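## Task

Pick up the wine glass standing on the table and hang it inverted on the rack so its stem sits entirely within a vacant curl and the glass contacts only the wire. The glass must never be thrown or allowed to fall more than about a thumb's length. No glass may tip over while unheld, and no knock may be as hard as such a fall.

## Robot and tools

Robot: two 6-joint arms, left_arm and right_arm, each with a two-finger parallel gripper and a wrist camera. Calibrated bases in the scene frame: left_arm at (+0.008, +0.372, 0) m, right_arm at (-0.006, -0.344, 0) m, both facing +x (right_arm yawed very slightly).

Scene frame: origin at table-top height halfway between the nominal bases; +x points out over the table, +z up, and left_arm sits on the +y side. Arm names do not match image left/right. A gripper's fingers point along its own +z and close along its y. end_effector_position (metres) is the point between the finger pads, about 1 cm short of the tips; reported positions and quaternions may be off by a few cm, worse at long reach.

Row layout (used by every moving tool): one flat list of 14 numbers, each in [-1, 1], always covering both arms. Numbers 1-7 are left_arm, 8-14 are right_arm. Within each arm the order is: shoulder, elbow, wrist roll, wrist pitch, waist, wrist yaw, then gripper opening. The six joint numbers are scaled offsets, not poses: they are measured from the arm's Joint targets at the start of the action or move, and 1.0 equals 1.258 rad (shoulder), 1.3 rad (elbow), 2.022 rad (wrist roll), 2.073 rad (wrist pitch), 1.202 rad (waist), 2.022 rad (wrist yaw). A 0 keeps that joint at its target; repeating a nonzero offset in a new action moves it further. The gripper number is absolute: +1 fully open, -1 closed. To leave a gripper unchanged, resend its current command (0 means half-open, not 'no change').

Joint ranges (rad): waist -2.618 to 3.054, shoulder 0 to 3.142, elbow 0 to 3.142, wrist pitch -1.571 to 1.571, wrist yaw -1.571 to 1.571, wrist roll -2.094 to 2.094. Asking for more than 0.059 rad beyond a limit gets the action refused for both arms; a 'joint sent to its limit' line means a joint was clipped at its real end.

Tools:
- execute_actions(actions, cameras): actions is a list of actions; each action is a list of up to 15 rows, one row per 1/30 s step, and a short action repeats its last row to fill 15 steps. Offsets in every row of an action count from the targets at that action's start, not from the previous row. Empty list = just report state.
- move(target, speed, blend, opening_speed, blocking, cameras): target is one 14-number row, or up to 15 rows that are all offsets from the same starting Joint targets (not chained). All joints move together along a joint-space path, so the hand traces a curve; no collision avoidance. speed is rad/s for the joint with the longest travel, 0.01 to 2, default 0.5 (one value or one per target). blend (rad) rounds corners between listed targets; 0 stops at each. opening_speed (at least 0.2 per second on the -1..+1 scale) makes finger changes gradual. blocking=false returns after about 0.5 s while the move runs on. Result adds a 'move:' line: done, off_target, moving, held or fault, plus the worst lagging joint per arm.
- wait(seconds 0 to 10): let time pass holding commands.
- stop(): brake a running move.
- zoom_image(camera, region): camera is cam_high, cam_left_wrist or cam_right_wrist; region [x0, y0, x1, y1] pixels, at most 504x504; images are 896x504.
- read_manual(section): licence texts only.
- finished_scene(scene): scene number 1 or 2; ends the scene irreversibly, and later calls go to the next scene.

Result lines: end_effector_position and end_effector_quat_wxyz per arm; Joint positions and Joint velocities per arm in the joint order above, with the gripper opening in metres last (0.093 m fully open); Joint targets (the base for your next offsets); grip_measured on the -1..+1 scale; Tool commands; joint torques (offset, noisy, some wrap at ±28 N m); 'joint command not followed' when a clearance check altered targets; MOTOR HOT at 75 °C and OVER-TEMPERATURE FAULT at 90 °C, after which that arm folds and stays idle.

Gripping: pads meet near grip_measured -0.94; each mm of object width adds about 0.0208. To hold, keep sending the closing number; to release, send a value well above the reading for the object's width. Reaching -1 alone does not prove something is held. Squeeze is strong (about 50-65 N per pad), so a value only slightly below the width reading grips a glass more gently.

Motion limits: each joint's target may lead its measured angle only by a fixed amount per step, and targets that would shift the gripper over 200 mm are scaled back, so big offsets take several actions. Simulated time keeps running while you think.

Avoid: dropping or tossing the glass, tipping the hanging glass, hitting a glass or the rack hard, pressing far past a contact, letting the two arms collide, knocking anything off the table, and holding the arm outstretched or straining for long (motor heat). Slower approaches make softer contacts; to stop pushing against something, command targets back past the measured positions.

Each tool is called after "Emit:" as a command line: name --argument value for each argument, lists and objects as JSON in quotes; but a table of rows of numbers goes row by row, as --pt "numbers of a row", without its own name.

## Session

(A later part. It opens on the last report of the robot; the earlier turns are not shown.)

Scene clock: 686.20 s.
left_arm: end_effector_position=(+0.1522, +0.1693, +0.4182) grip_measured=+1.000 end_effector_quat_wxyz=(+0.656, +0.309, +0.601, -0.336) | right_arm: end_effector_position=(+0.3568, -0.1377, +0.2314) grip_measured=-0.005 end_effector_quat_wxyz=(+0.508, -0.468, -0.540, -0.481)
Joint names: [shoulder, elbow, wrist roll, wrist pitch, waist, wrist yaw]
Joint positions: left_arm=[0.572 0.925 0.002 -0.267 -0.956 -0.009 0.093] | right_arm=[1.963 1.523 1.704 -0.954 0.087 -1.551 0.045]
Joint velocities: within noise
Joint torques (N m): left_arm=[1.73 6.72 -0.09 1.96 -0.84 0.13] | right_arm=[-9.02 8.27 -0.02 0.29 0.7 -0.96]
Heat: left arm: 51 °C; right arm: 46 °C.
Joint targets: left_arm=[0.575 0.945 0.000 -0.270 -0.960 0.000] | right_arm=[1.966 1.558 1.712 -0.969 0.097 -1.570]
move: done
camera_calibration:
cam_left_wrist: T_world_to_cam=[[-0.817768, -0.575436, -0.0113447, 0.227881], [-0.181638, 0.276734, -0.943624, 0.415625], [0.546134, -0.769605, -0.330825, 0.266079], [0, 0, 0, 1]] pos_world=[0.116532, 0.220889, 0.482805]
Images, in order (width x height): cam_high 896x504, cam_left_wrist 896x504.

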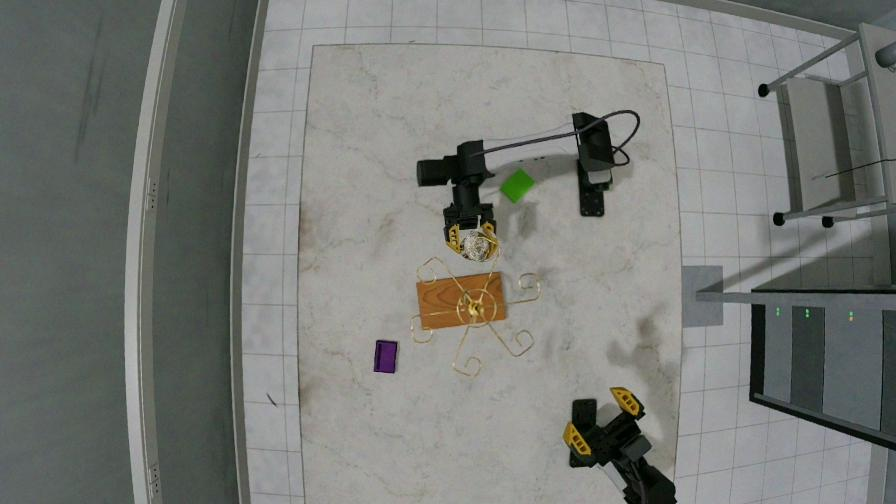

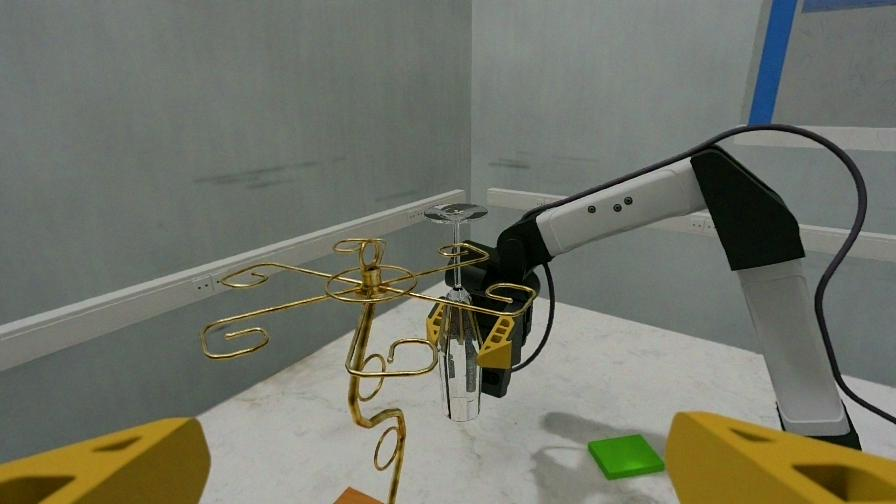

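Emit:
move --target '[0,0,0,0,0,0,1,0.0091,-0.0831,0,0.0535,0.0092,0,-0.2]' --speed 0.07 --cameras '["cam_left_wrist","cam_high"]'

Emit:
zoom_image --camera "cam_left_wrist" --region '[420, 200, 520, 300]'

Emit:
zoom_image --camera "cam_high" --region '[440, 210, 540, 310]'

Scene clock: 732.90 s.
left_arm: end_effector_position=(+0.1522, +0.1693, +0.4182) grip_measured=+1.000 end_effector_quat_wxyz=(+0.656, +0.309, +0.601, -0.336) | right_arm: end_effector_position=(+0.3523, -0.1330, +0.2111) grip_measured=-0.005 end_effector_quat_wxyz=(+0.512, -0.464, -0.543, -0.477)
Joint names: [shoulder, elbow, wrist roll, wrist pitch, waist, wrist yaw]
Joint positions: left_arm=[0.572 0.925 0.002 -0.267 -0.956 -0.009 0.093] | right_arm=[1.975 1.458 1.704 -0.877 0.101 -1.551 0.045]
Joint velocities: within noise
Joint torques (N m): left_arm=[1.61 6.52 -0.11 1.92 -0.65 0.12] | right_arm=[-9.13 4.67 -0.04 0.59 0.61 -0.99]
Heat: left arm: 51 °C; right arm: 47 °C.
Joint targets: left_arm=[0.575 0.945 0.000 -0.270 -0.960 0.000] | right_arm=[1.978 1.450 1.712 -0.858 0.108 -1.570]
move: done
camera_calibration:
cam_left_wrist: T_world_to_cam=[[-0.817768, -0.575436, -0.0113447, 0.227881], [-0.181638, 0.276734, -0.943624, 0.415625], [0.546134, -0.769605, -0.330825, 0.266079], [0, 0, 0, 1]] pos_world=[0.116532, 0.220889, 0.482805]
Images, in order (width x height): cam_high 896x504, cam_left_wrist 896x504.

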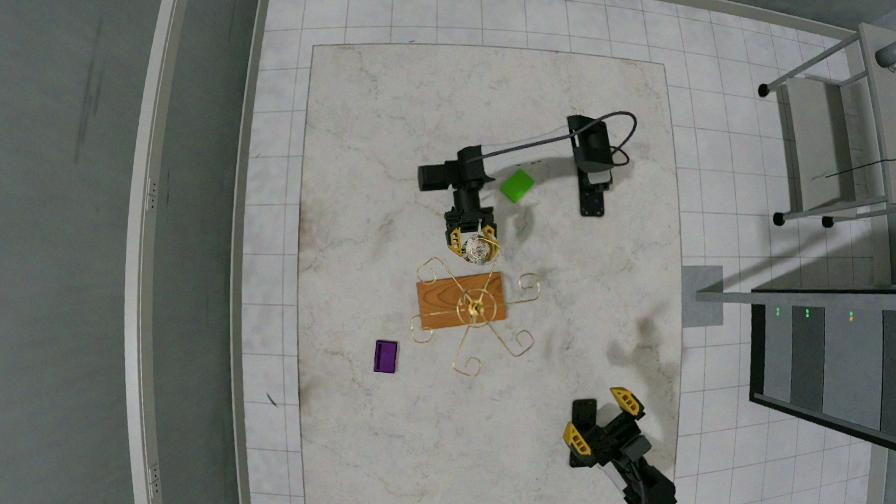

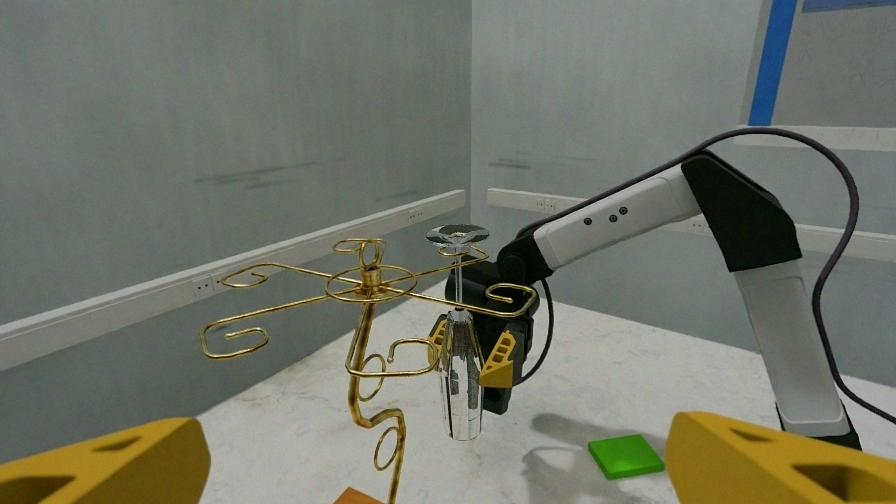

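Scaled by 5.040 from the camera's 896x504 image, which has a finer 1280x720 frame.

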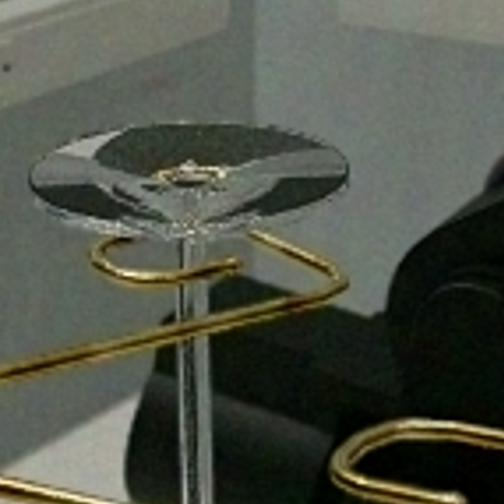

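Scaled by 5.040 from the camera's 896x504 image, which has a finer 1280x720 frame.

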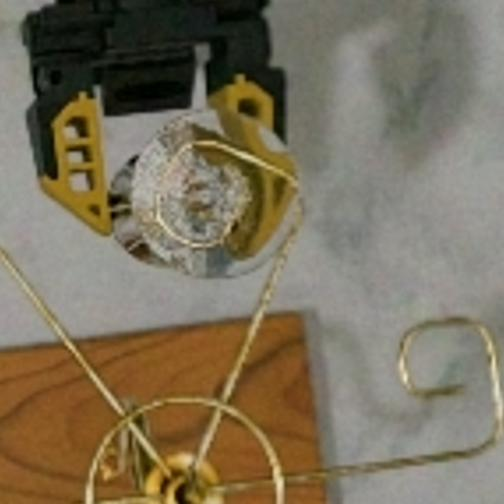

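Emit:
move --target '[0,0,0,0,0,0,1,0.0148,-0.0081,0,0.014,0,0,-0.2]' --speed 0.05 --cameras '["cam_left_wrist","cam_high"]'

Emit:
zoom_image --camera "cam_left_wrist" --region '[420, 200, 520, 300]'

Emit:
zoom_image --camera "cam_high" --region '[440, 210, 540, 310]'

Scene clock: 745.50 s.
left_arm: end_effector_position=(+0.1522, +0.1693, +0.4182) grip_measured=+1.000 end_effector_quat_wxyz=(+0.656, +0.309, +0.601, -0.336) | right_arm: end_effector_position=(+0.3547, -0.1328, +0.2021) grip_measured=-0.005 end_effector_quat_wxyz=(+0.512, -0.464, -0.543, -0.477)
Joint names: [shoulder, elbow, wrist roll, wrist pitch, waist, wrist yaw]
Joint positions: left_arm=[0.572 0.925 0.002 -0.267 -0.956 -0.009 0.093] | right_arm=[1.994 1.447 1.704 -0.848 0.101 -1.551 0.045]
Joint velocities: within noise
Joint torques (N m): left_arm=[1.73 6.94 -0.05 1.9 -0.85 0.05] | right_arm=[-9.29 4.55 -0.02 0.61 0.54 -0.96]
Heat: left arm: 51 °C; right arm: 46 °C.
Joint targets: left_arm=[0.575 0.945 0.000 -0.270 -0.960 0.000] | right_arm=[1.997 1.439 1.712 -0.828 0.108 -1.570]
move: done
camera_calibration:
cam_left_wrist: T_world_to_cam=[[-0.817768, -0.575436, -0.0113447, 0.227881], [-0.181638, 0.276734, -0.943624, 0.415625], [0.546134, -0.769605, -0.330825, 0.266079], [0, 0, 0, 1]] pos_world=[0.116532, 0.220889, 0.482805]
Images, in order (width x height): cam_high 896x504, cam_left_wrist 896x504.

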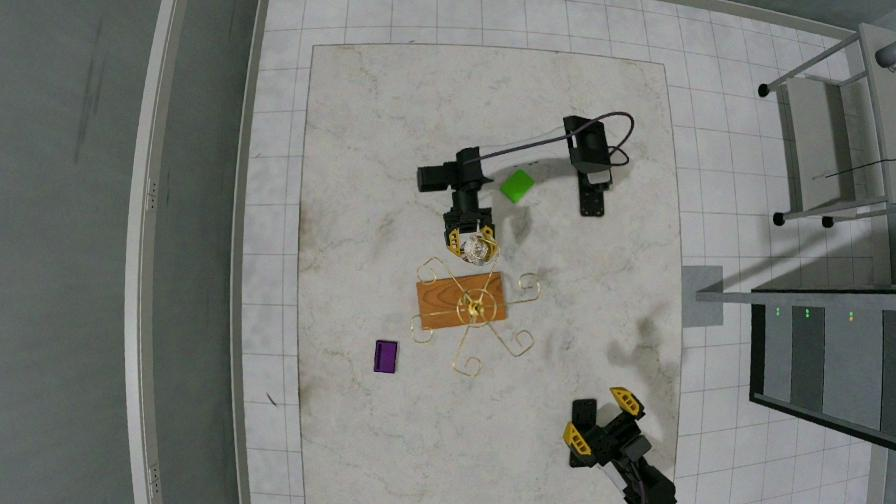

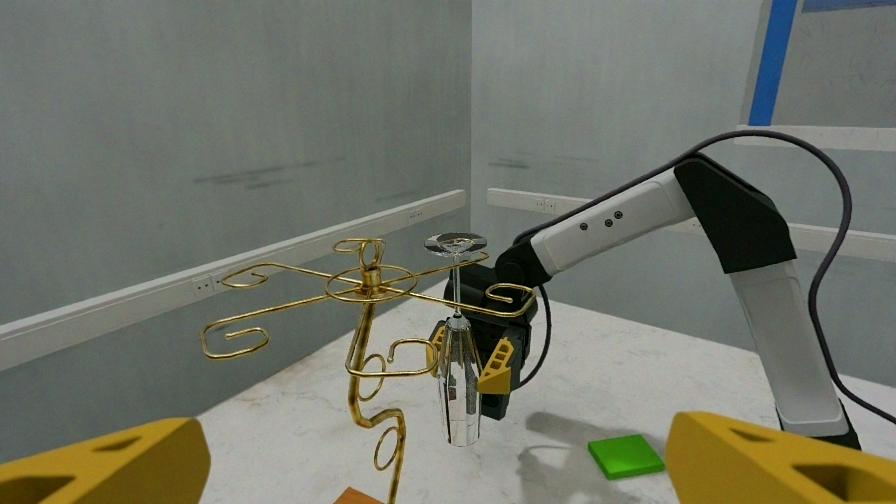

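Scaled by 5.040 from the camera's 896x504 image, which has a finer 1280x720 frame.

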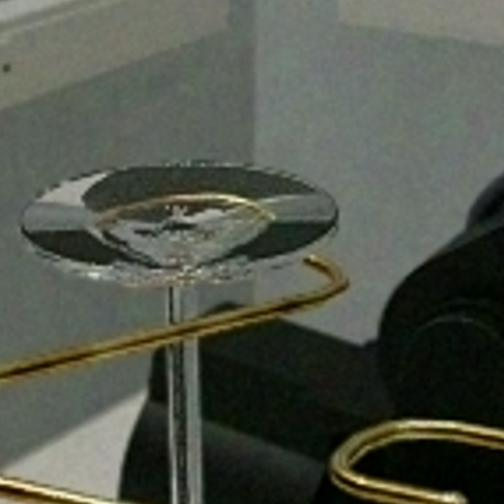

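Scaled by 5.040 from the camera's 896x504 image, which has a finer 1280x720 frame.

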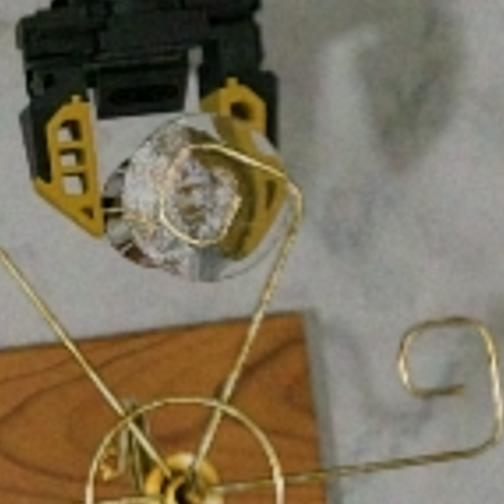

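Emit:
move --target '[0,0,0,0,0,0,1,0.0015,-0.0085,0,0.0055,0,0,-0.2]' --speed 0.05 --cameras '["cam_left_wrist","cam_high"]'

Emit:
zoom_image --camera "cam_left_wrist" --region '[420, 200, 520, 300]'

Scene clock: 753.17 s.
left_arm: end_effector_position=(+0.1522, +0.1693, +0.4182) grip_measured=+1.000 end_effector_quat_wxyz=(+0.656, +0.309, +0.601, -0.336) | right_arm: end_effector_position=(+0.3541, -0.1328, +0.2015) grip_measured=-0.005 end_effector_quat_wxyz=(+0.515, -0.463, -0.540, -0.478)
Joint names: [shoulder, elbow, wrist roll, wrist pitch, waist, wrist yaw]
Joint positions: left_arm=[0.572 0.925 0.002 -0.267 -0.956 -0.009 0.093] | right_arm=[1.994 1.44 1.71 -0.839 0.101 -1.557 0.045]
Joint velocities: within noise
Joint torques (N m): left_arm=[1.58 6.68 -0.1 1.98 -0.77 0.11] | right_arm=[-9.24 4.4 -0.07 0.6 0.59 -0.91]
Heat: left arm: 51 °C; right arm: 46 °C.
Joint targets: left_arm=[0.575 0.945 0.000 -0.270 -0.960 0.000] | right_arm=[1.999 1.428 1.712 -0.817 0.108 -1.570]
move: done
camera_calibration:
cam_left_wrist: T_world_to_cam=[[-0.817768, -0.575436, -0.0113447, 0.227881], [-0.181638, 0.276734, -0.943624, 0.415625], [0.546134, -0.769605, -0.330825, 0.266079], [0, 0, 0, 1]] pos_world=[0.116532, 0.220889, 0.482805]
Images, in order (width x height): cam_high 896x504, cam_left_wrist 896x504.

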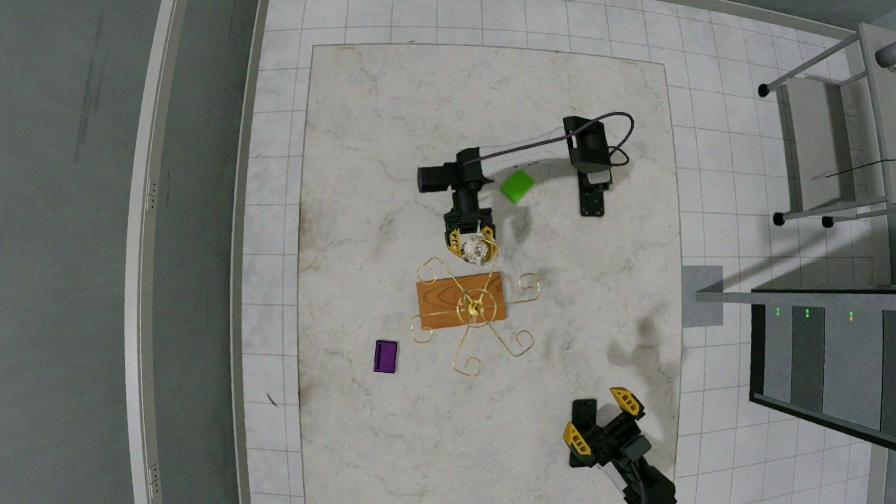

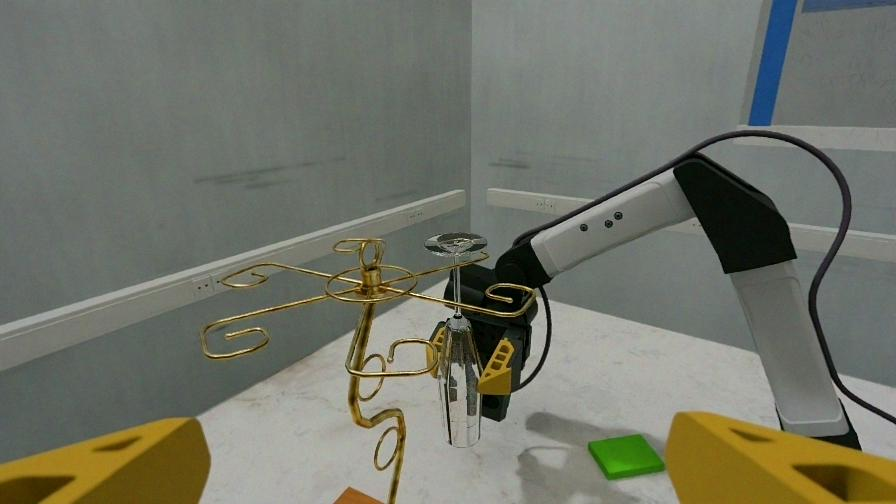

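Scaled by 5.040 from the camera's 896x504 image, which has a finer 1280x720 frame.

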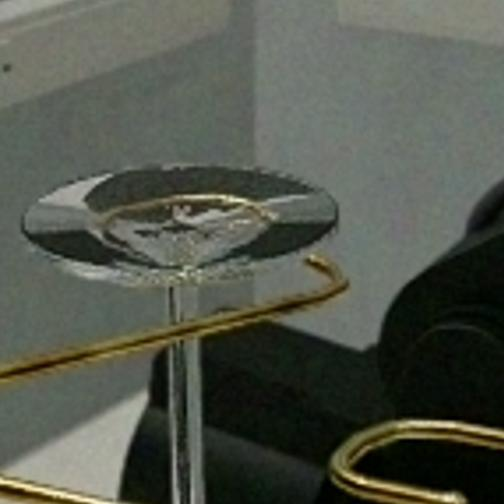

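Emit:
move --target '[0,0,0,0,0,0,1,0,0,0,0,0,0,0.4]' --opening_speed 0.2 --cameras '["cam_left_wrist","cam_high"]'

Emit:
zoom_image --camera "cam_left_wrist" --region '[380, 200, 580, 480]'

Emit:
zoom_image --camera "cam_high" --region '[440, 210, 540, 310]'

Scene clock: 770.23 s.
left_arm: end_effector_position=(+0.1522, +0.1693, +0.4182) grip_measured=+1.000 end_effector_quat_wxyz=(+0.656, +0.309, +0.601, -0.336) | right_arm: end_effector_position=(+0.3543, -0.1328, +0.2021) grip_measured=+0.397 end_effector_quat_wxyz=(+0.515, -0.461, -0.540, -0.480)
Joint names: [shoulder, elbow, wrist roll, wrist pitch, waist, wrist yaw]
Joint positions: left_arm=[0.572 0.925 0.002 -0.267 -0.956 -0.009 0.093] | right_arm=[1.994 1.44 1.711 -0.834 0.101 -1.561 0.064]
Joint velocities: within noise
Joint torques (N m): left_arm=[1.88 6.61 -0.07 1.91 -0.75 0.08] | right_arm=[-9.05 4.46 -0.08 0.58 0.51 -0.87]
Heat: left arm: 51 °C; right arm: 45 °C.
Joint targets: left_arm=[0.575 0.945 0.000 -0.270 -0.960 0.000] | right_arm=[1.999 1.428 1.712 -0.817 0.108 -1.570]
move: done
camera_calibration:
cam_left_wrist: T_world_to_cam=[[-0.817768, -0.575436, -0.0113447, 0.227881], [-0.181638, 0.276734, -0.943624, 0.415625], [0.546134, -0.769605, -0.330825, 0.266079], [0, 0, 0, 1]] pos_world=[0.116532, 0.220889, 0.482805]
Images, in order (width x height): cam_high 896x504, cam_left_wrist 896x504.

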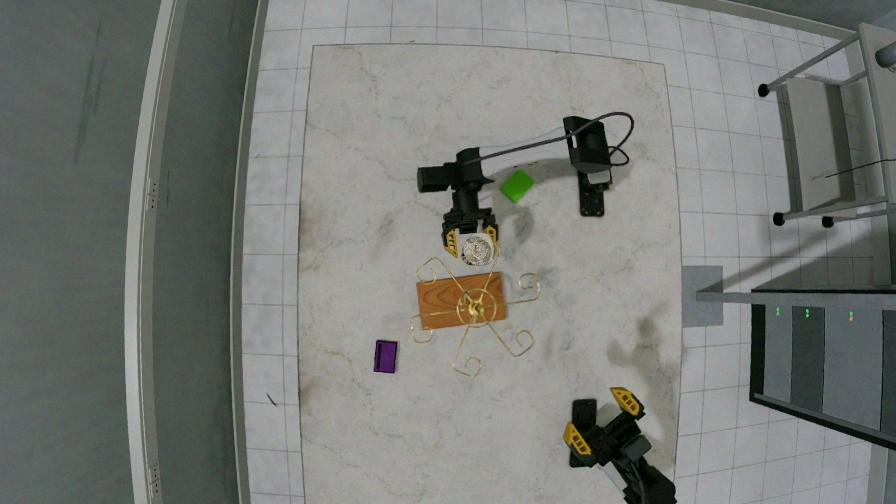

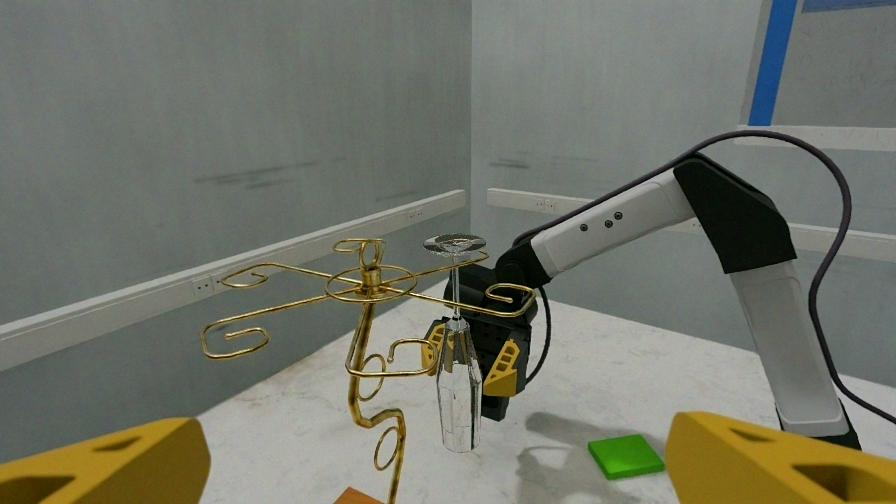

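Scaled by 1.800 from the camera's 896x504 image, which has a finer 1280x720 frame.

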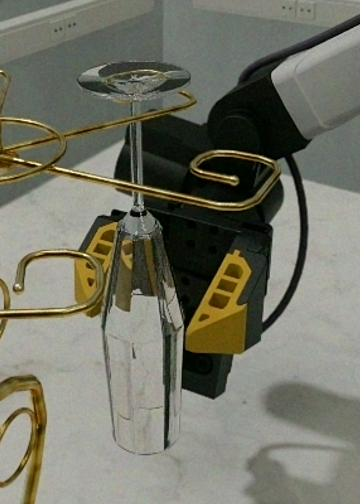

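Scaled by 5.040 from the camera's 896x504 image, which has a finer 1280x720 frame.

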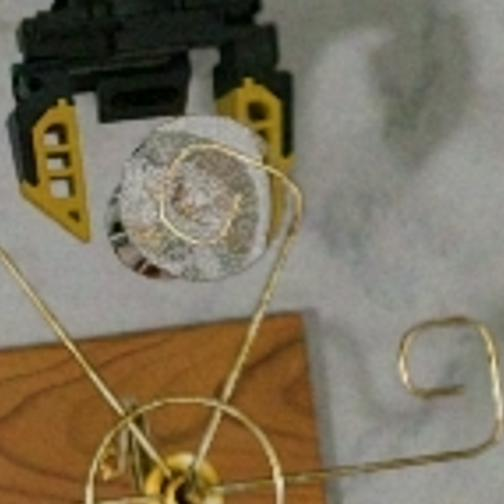

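Emit:
move --pt "0 0 0 0 0 0 1 0 0 0 0 0 0 1" --pt "0 0 0 0 0 0 1 -0.027 0 0 0 0 0 1" --speed 0.15 --opening_speed 0.3 --cameras '["cam_high","cam_left_wrist"]'

Emit:
zoom_image --camera "cam_left_wrist" --region '[380, 200, 580, 480]'

Emit:
zoom_image --camera "cam_high" --region '[440, 210, 540, 310]'

Scene clock: 794.10 s.
left_arm: end_effector_position=(+0.1522, +0.1693, +0.4182) grip_measured=+1.000 end_effector_quat_wxyz=(+0.656, +0.309, +0.601, -0.336) | right_arm: end_effector_position=(+0.3543, -0.1328, +0.2021) grip_measured=+0.999 end_effector_quat_wxyz=(+0.515, -0.461, -0.540, -0.480)
Joint names: [shoulder, elbow, wrist roll, wrist pitch, waist, wrist yaw]
Joint positions: left_arm=[0.572 0.925 0.002 -0.267 -0.956 -0.009 0.093] | right_arm=[1.994 1.44 1.711 -0.834 0.101 -1.561 0.093]
Joint velocities: within noise
Joint torques (N m): left_arm=[1.63 6.72 -0.07 1.91 -0.87 0.1] | right_arm=[-12.26 4.31 -0.09 0.56 0.58 -0.88]
Heat: left arm: 51 °C; right arm: 44 °C.
Joint targets: left_arm=[0.575 0.945 0.000 -0.270 -0.960 0.000] | right_arm=[1.965 1.428 1.712 -0.817 0.108 -1.570]
move: done
camera_calibration:
cam_left_wrist: T_world_to_cam=[[-0.817768, -0.575436, -0.0113447, 0.227881], [-0.181638, 0.276734, -0.943624, 0.415625], [0.546134, -0.769605, -0.330825, 0.266079], [0, 0, 0, 1]] pos_world=[0.116532, 0.220889, 0.482805]
Images, in order (width x height): cam_high 896x504, cam_left_wrist 896x504.

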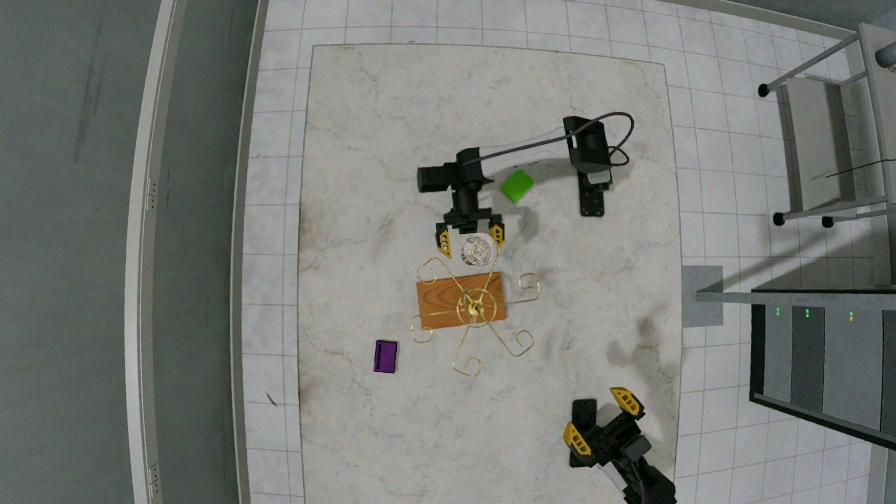

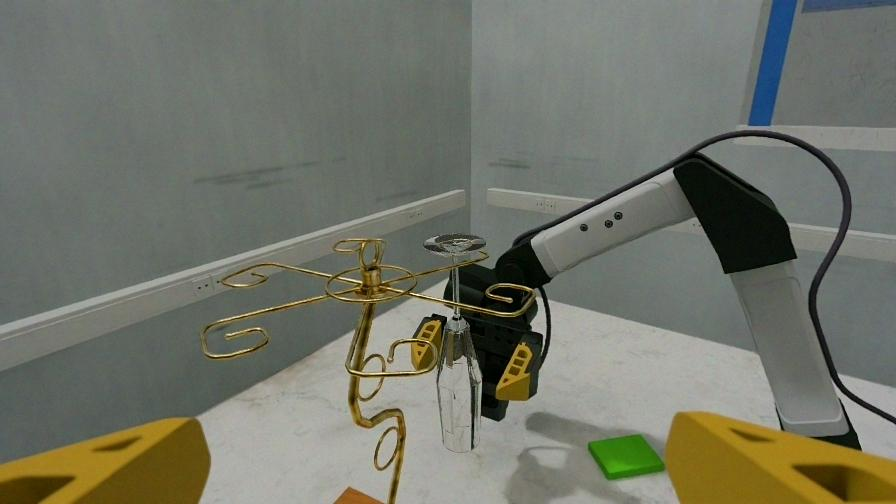

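Scaled by 1.800 from the camera's 896x504 image, which has a finer 1280x720 frame.

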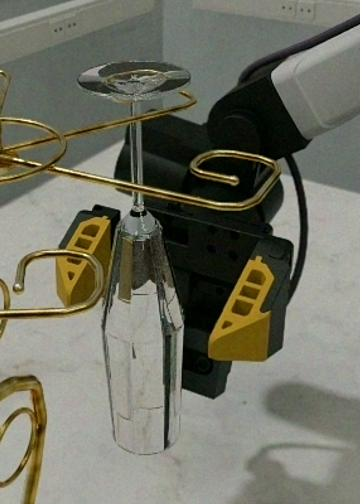

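Scaled by 5.040 from the camera's 896x504 image, which has a finer 1280x720 frame.

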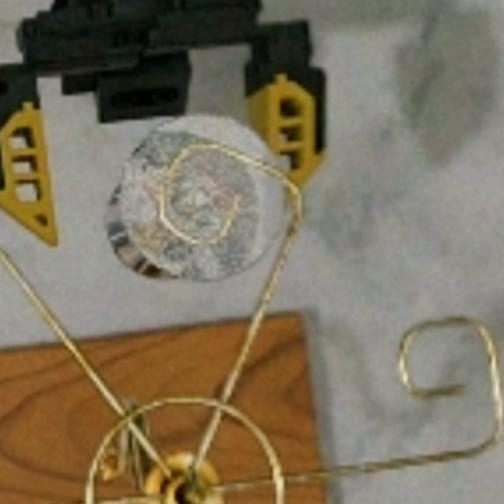

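Ample clearance. Retreat.

Emit:
move --pt "0 0 0 0 0 0 1 -0.0787 -0.1062 0 0.0207 -0.119 0 1" --pt "0 0 0 0 0 0 1 -0.1821 -0.2308 0 0.0362 -0.2413 0 1" --speed 0.15 --blend 0.03 --cameras '["cam_high","cam_left_wrist"]'

Emit:
zoom_image --camera "cam_left_wrist" --region '[380, 200, 580, 480]'

Emit:
zoom_image --camera "cam_high" --region '[440, 210, 540, 310]'

Scene clock: 804.33 s.
left_arm: end_effector_position=(+0.1522, +0.1693, +0.4182) grip_measured=+1.000 end_effector_quat_wxyz=(+0.656, +0.309, +0.601, -0.336) | right_arm: end_effector_position=(+0.3355, -0.2293, +0.2052) grip_measured=+0.999 end_effector_quat_wxyz=(-0.441, +0.530, +0.473, +0.548)
Joint names: [shoulder, elbow, wrist roll, wrist pitch, waist, wrist yaw]
Joint positions: left_arm=[0.572 0.925 0.002 -0.267 -0.956 -0.009 0.093] | right_arm=[1.76 1.14 1.711 -0.76 -0.177 -1.561 0.093]
Joint velocities: within noise
Joint torques (N m): left_arm=[1.83 6.76 -0.08 1.9 -0.92 0.11] | right_arm=[-9.74 4.29 -0.11 0.57 -0.66 -0.82]
Heat: left arm: 51 °C; right arm: 46 °C.
Joint targets: left_arm=[0.575 0.945 0.000 -0.270 -0.960 0.000] | right_arm=[1.735 1.128 1.712 -0.742 -0.182 -1.570]
move: done
camera_calibration:
cam_left_wrist: T_world_to_cam=[[-0.817768, -0.575436, -0.0113447, 0.227881], [-0.181638, 0.276734, -0.943624, 0.415625], [0.546134, -0.769605, -0.330825, 0.266079], [0, 0, 0, 1]] pos_world=[0.116532, 0.220889, 0.482805]
Images, in order (width x height): cam_high 896x504, cam_left_wrist 896x504.

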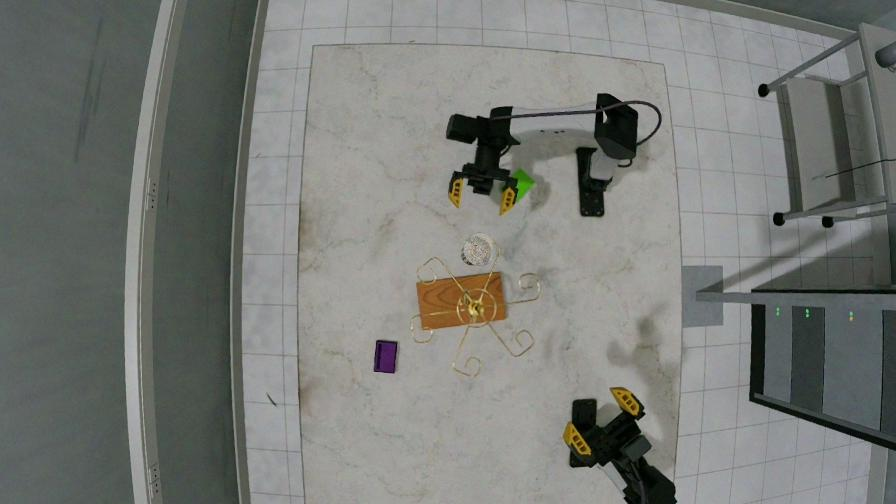

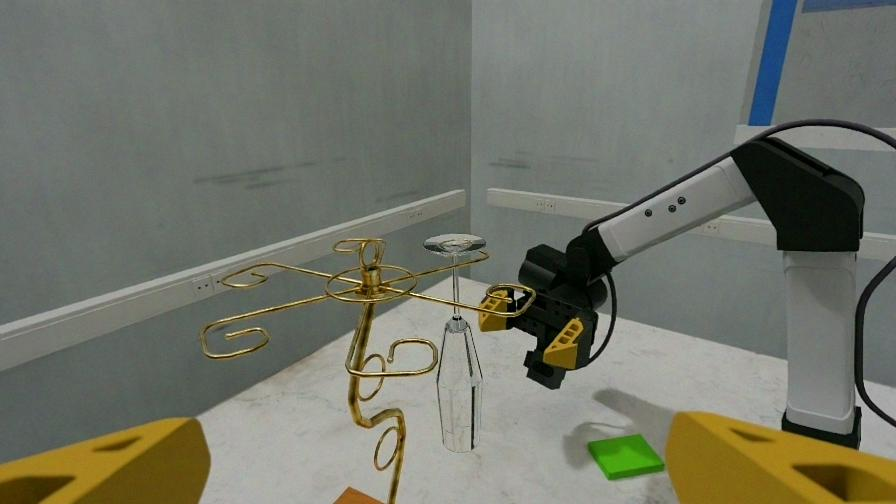

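Scaled by 1.800 from the camera's 896x504 image, which has a finer 1280x720 frame.

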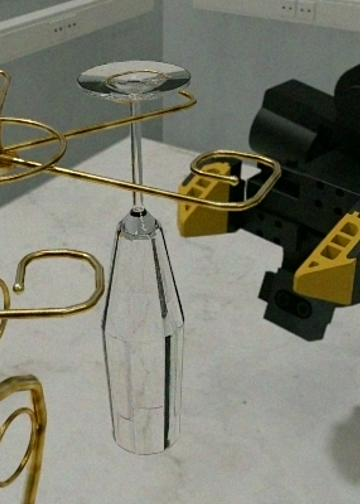

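Scaled by 5.040 from the camera's 896x504 image, which has a finer 1280x720 frame.

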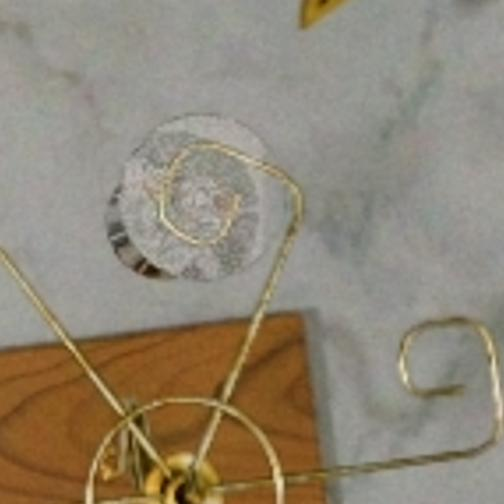

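Emit:
finished_scene --scene 2

The scene is finished: the task was done.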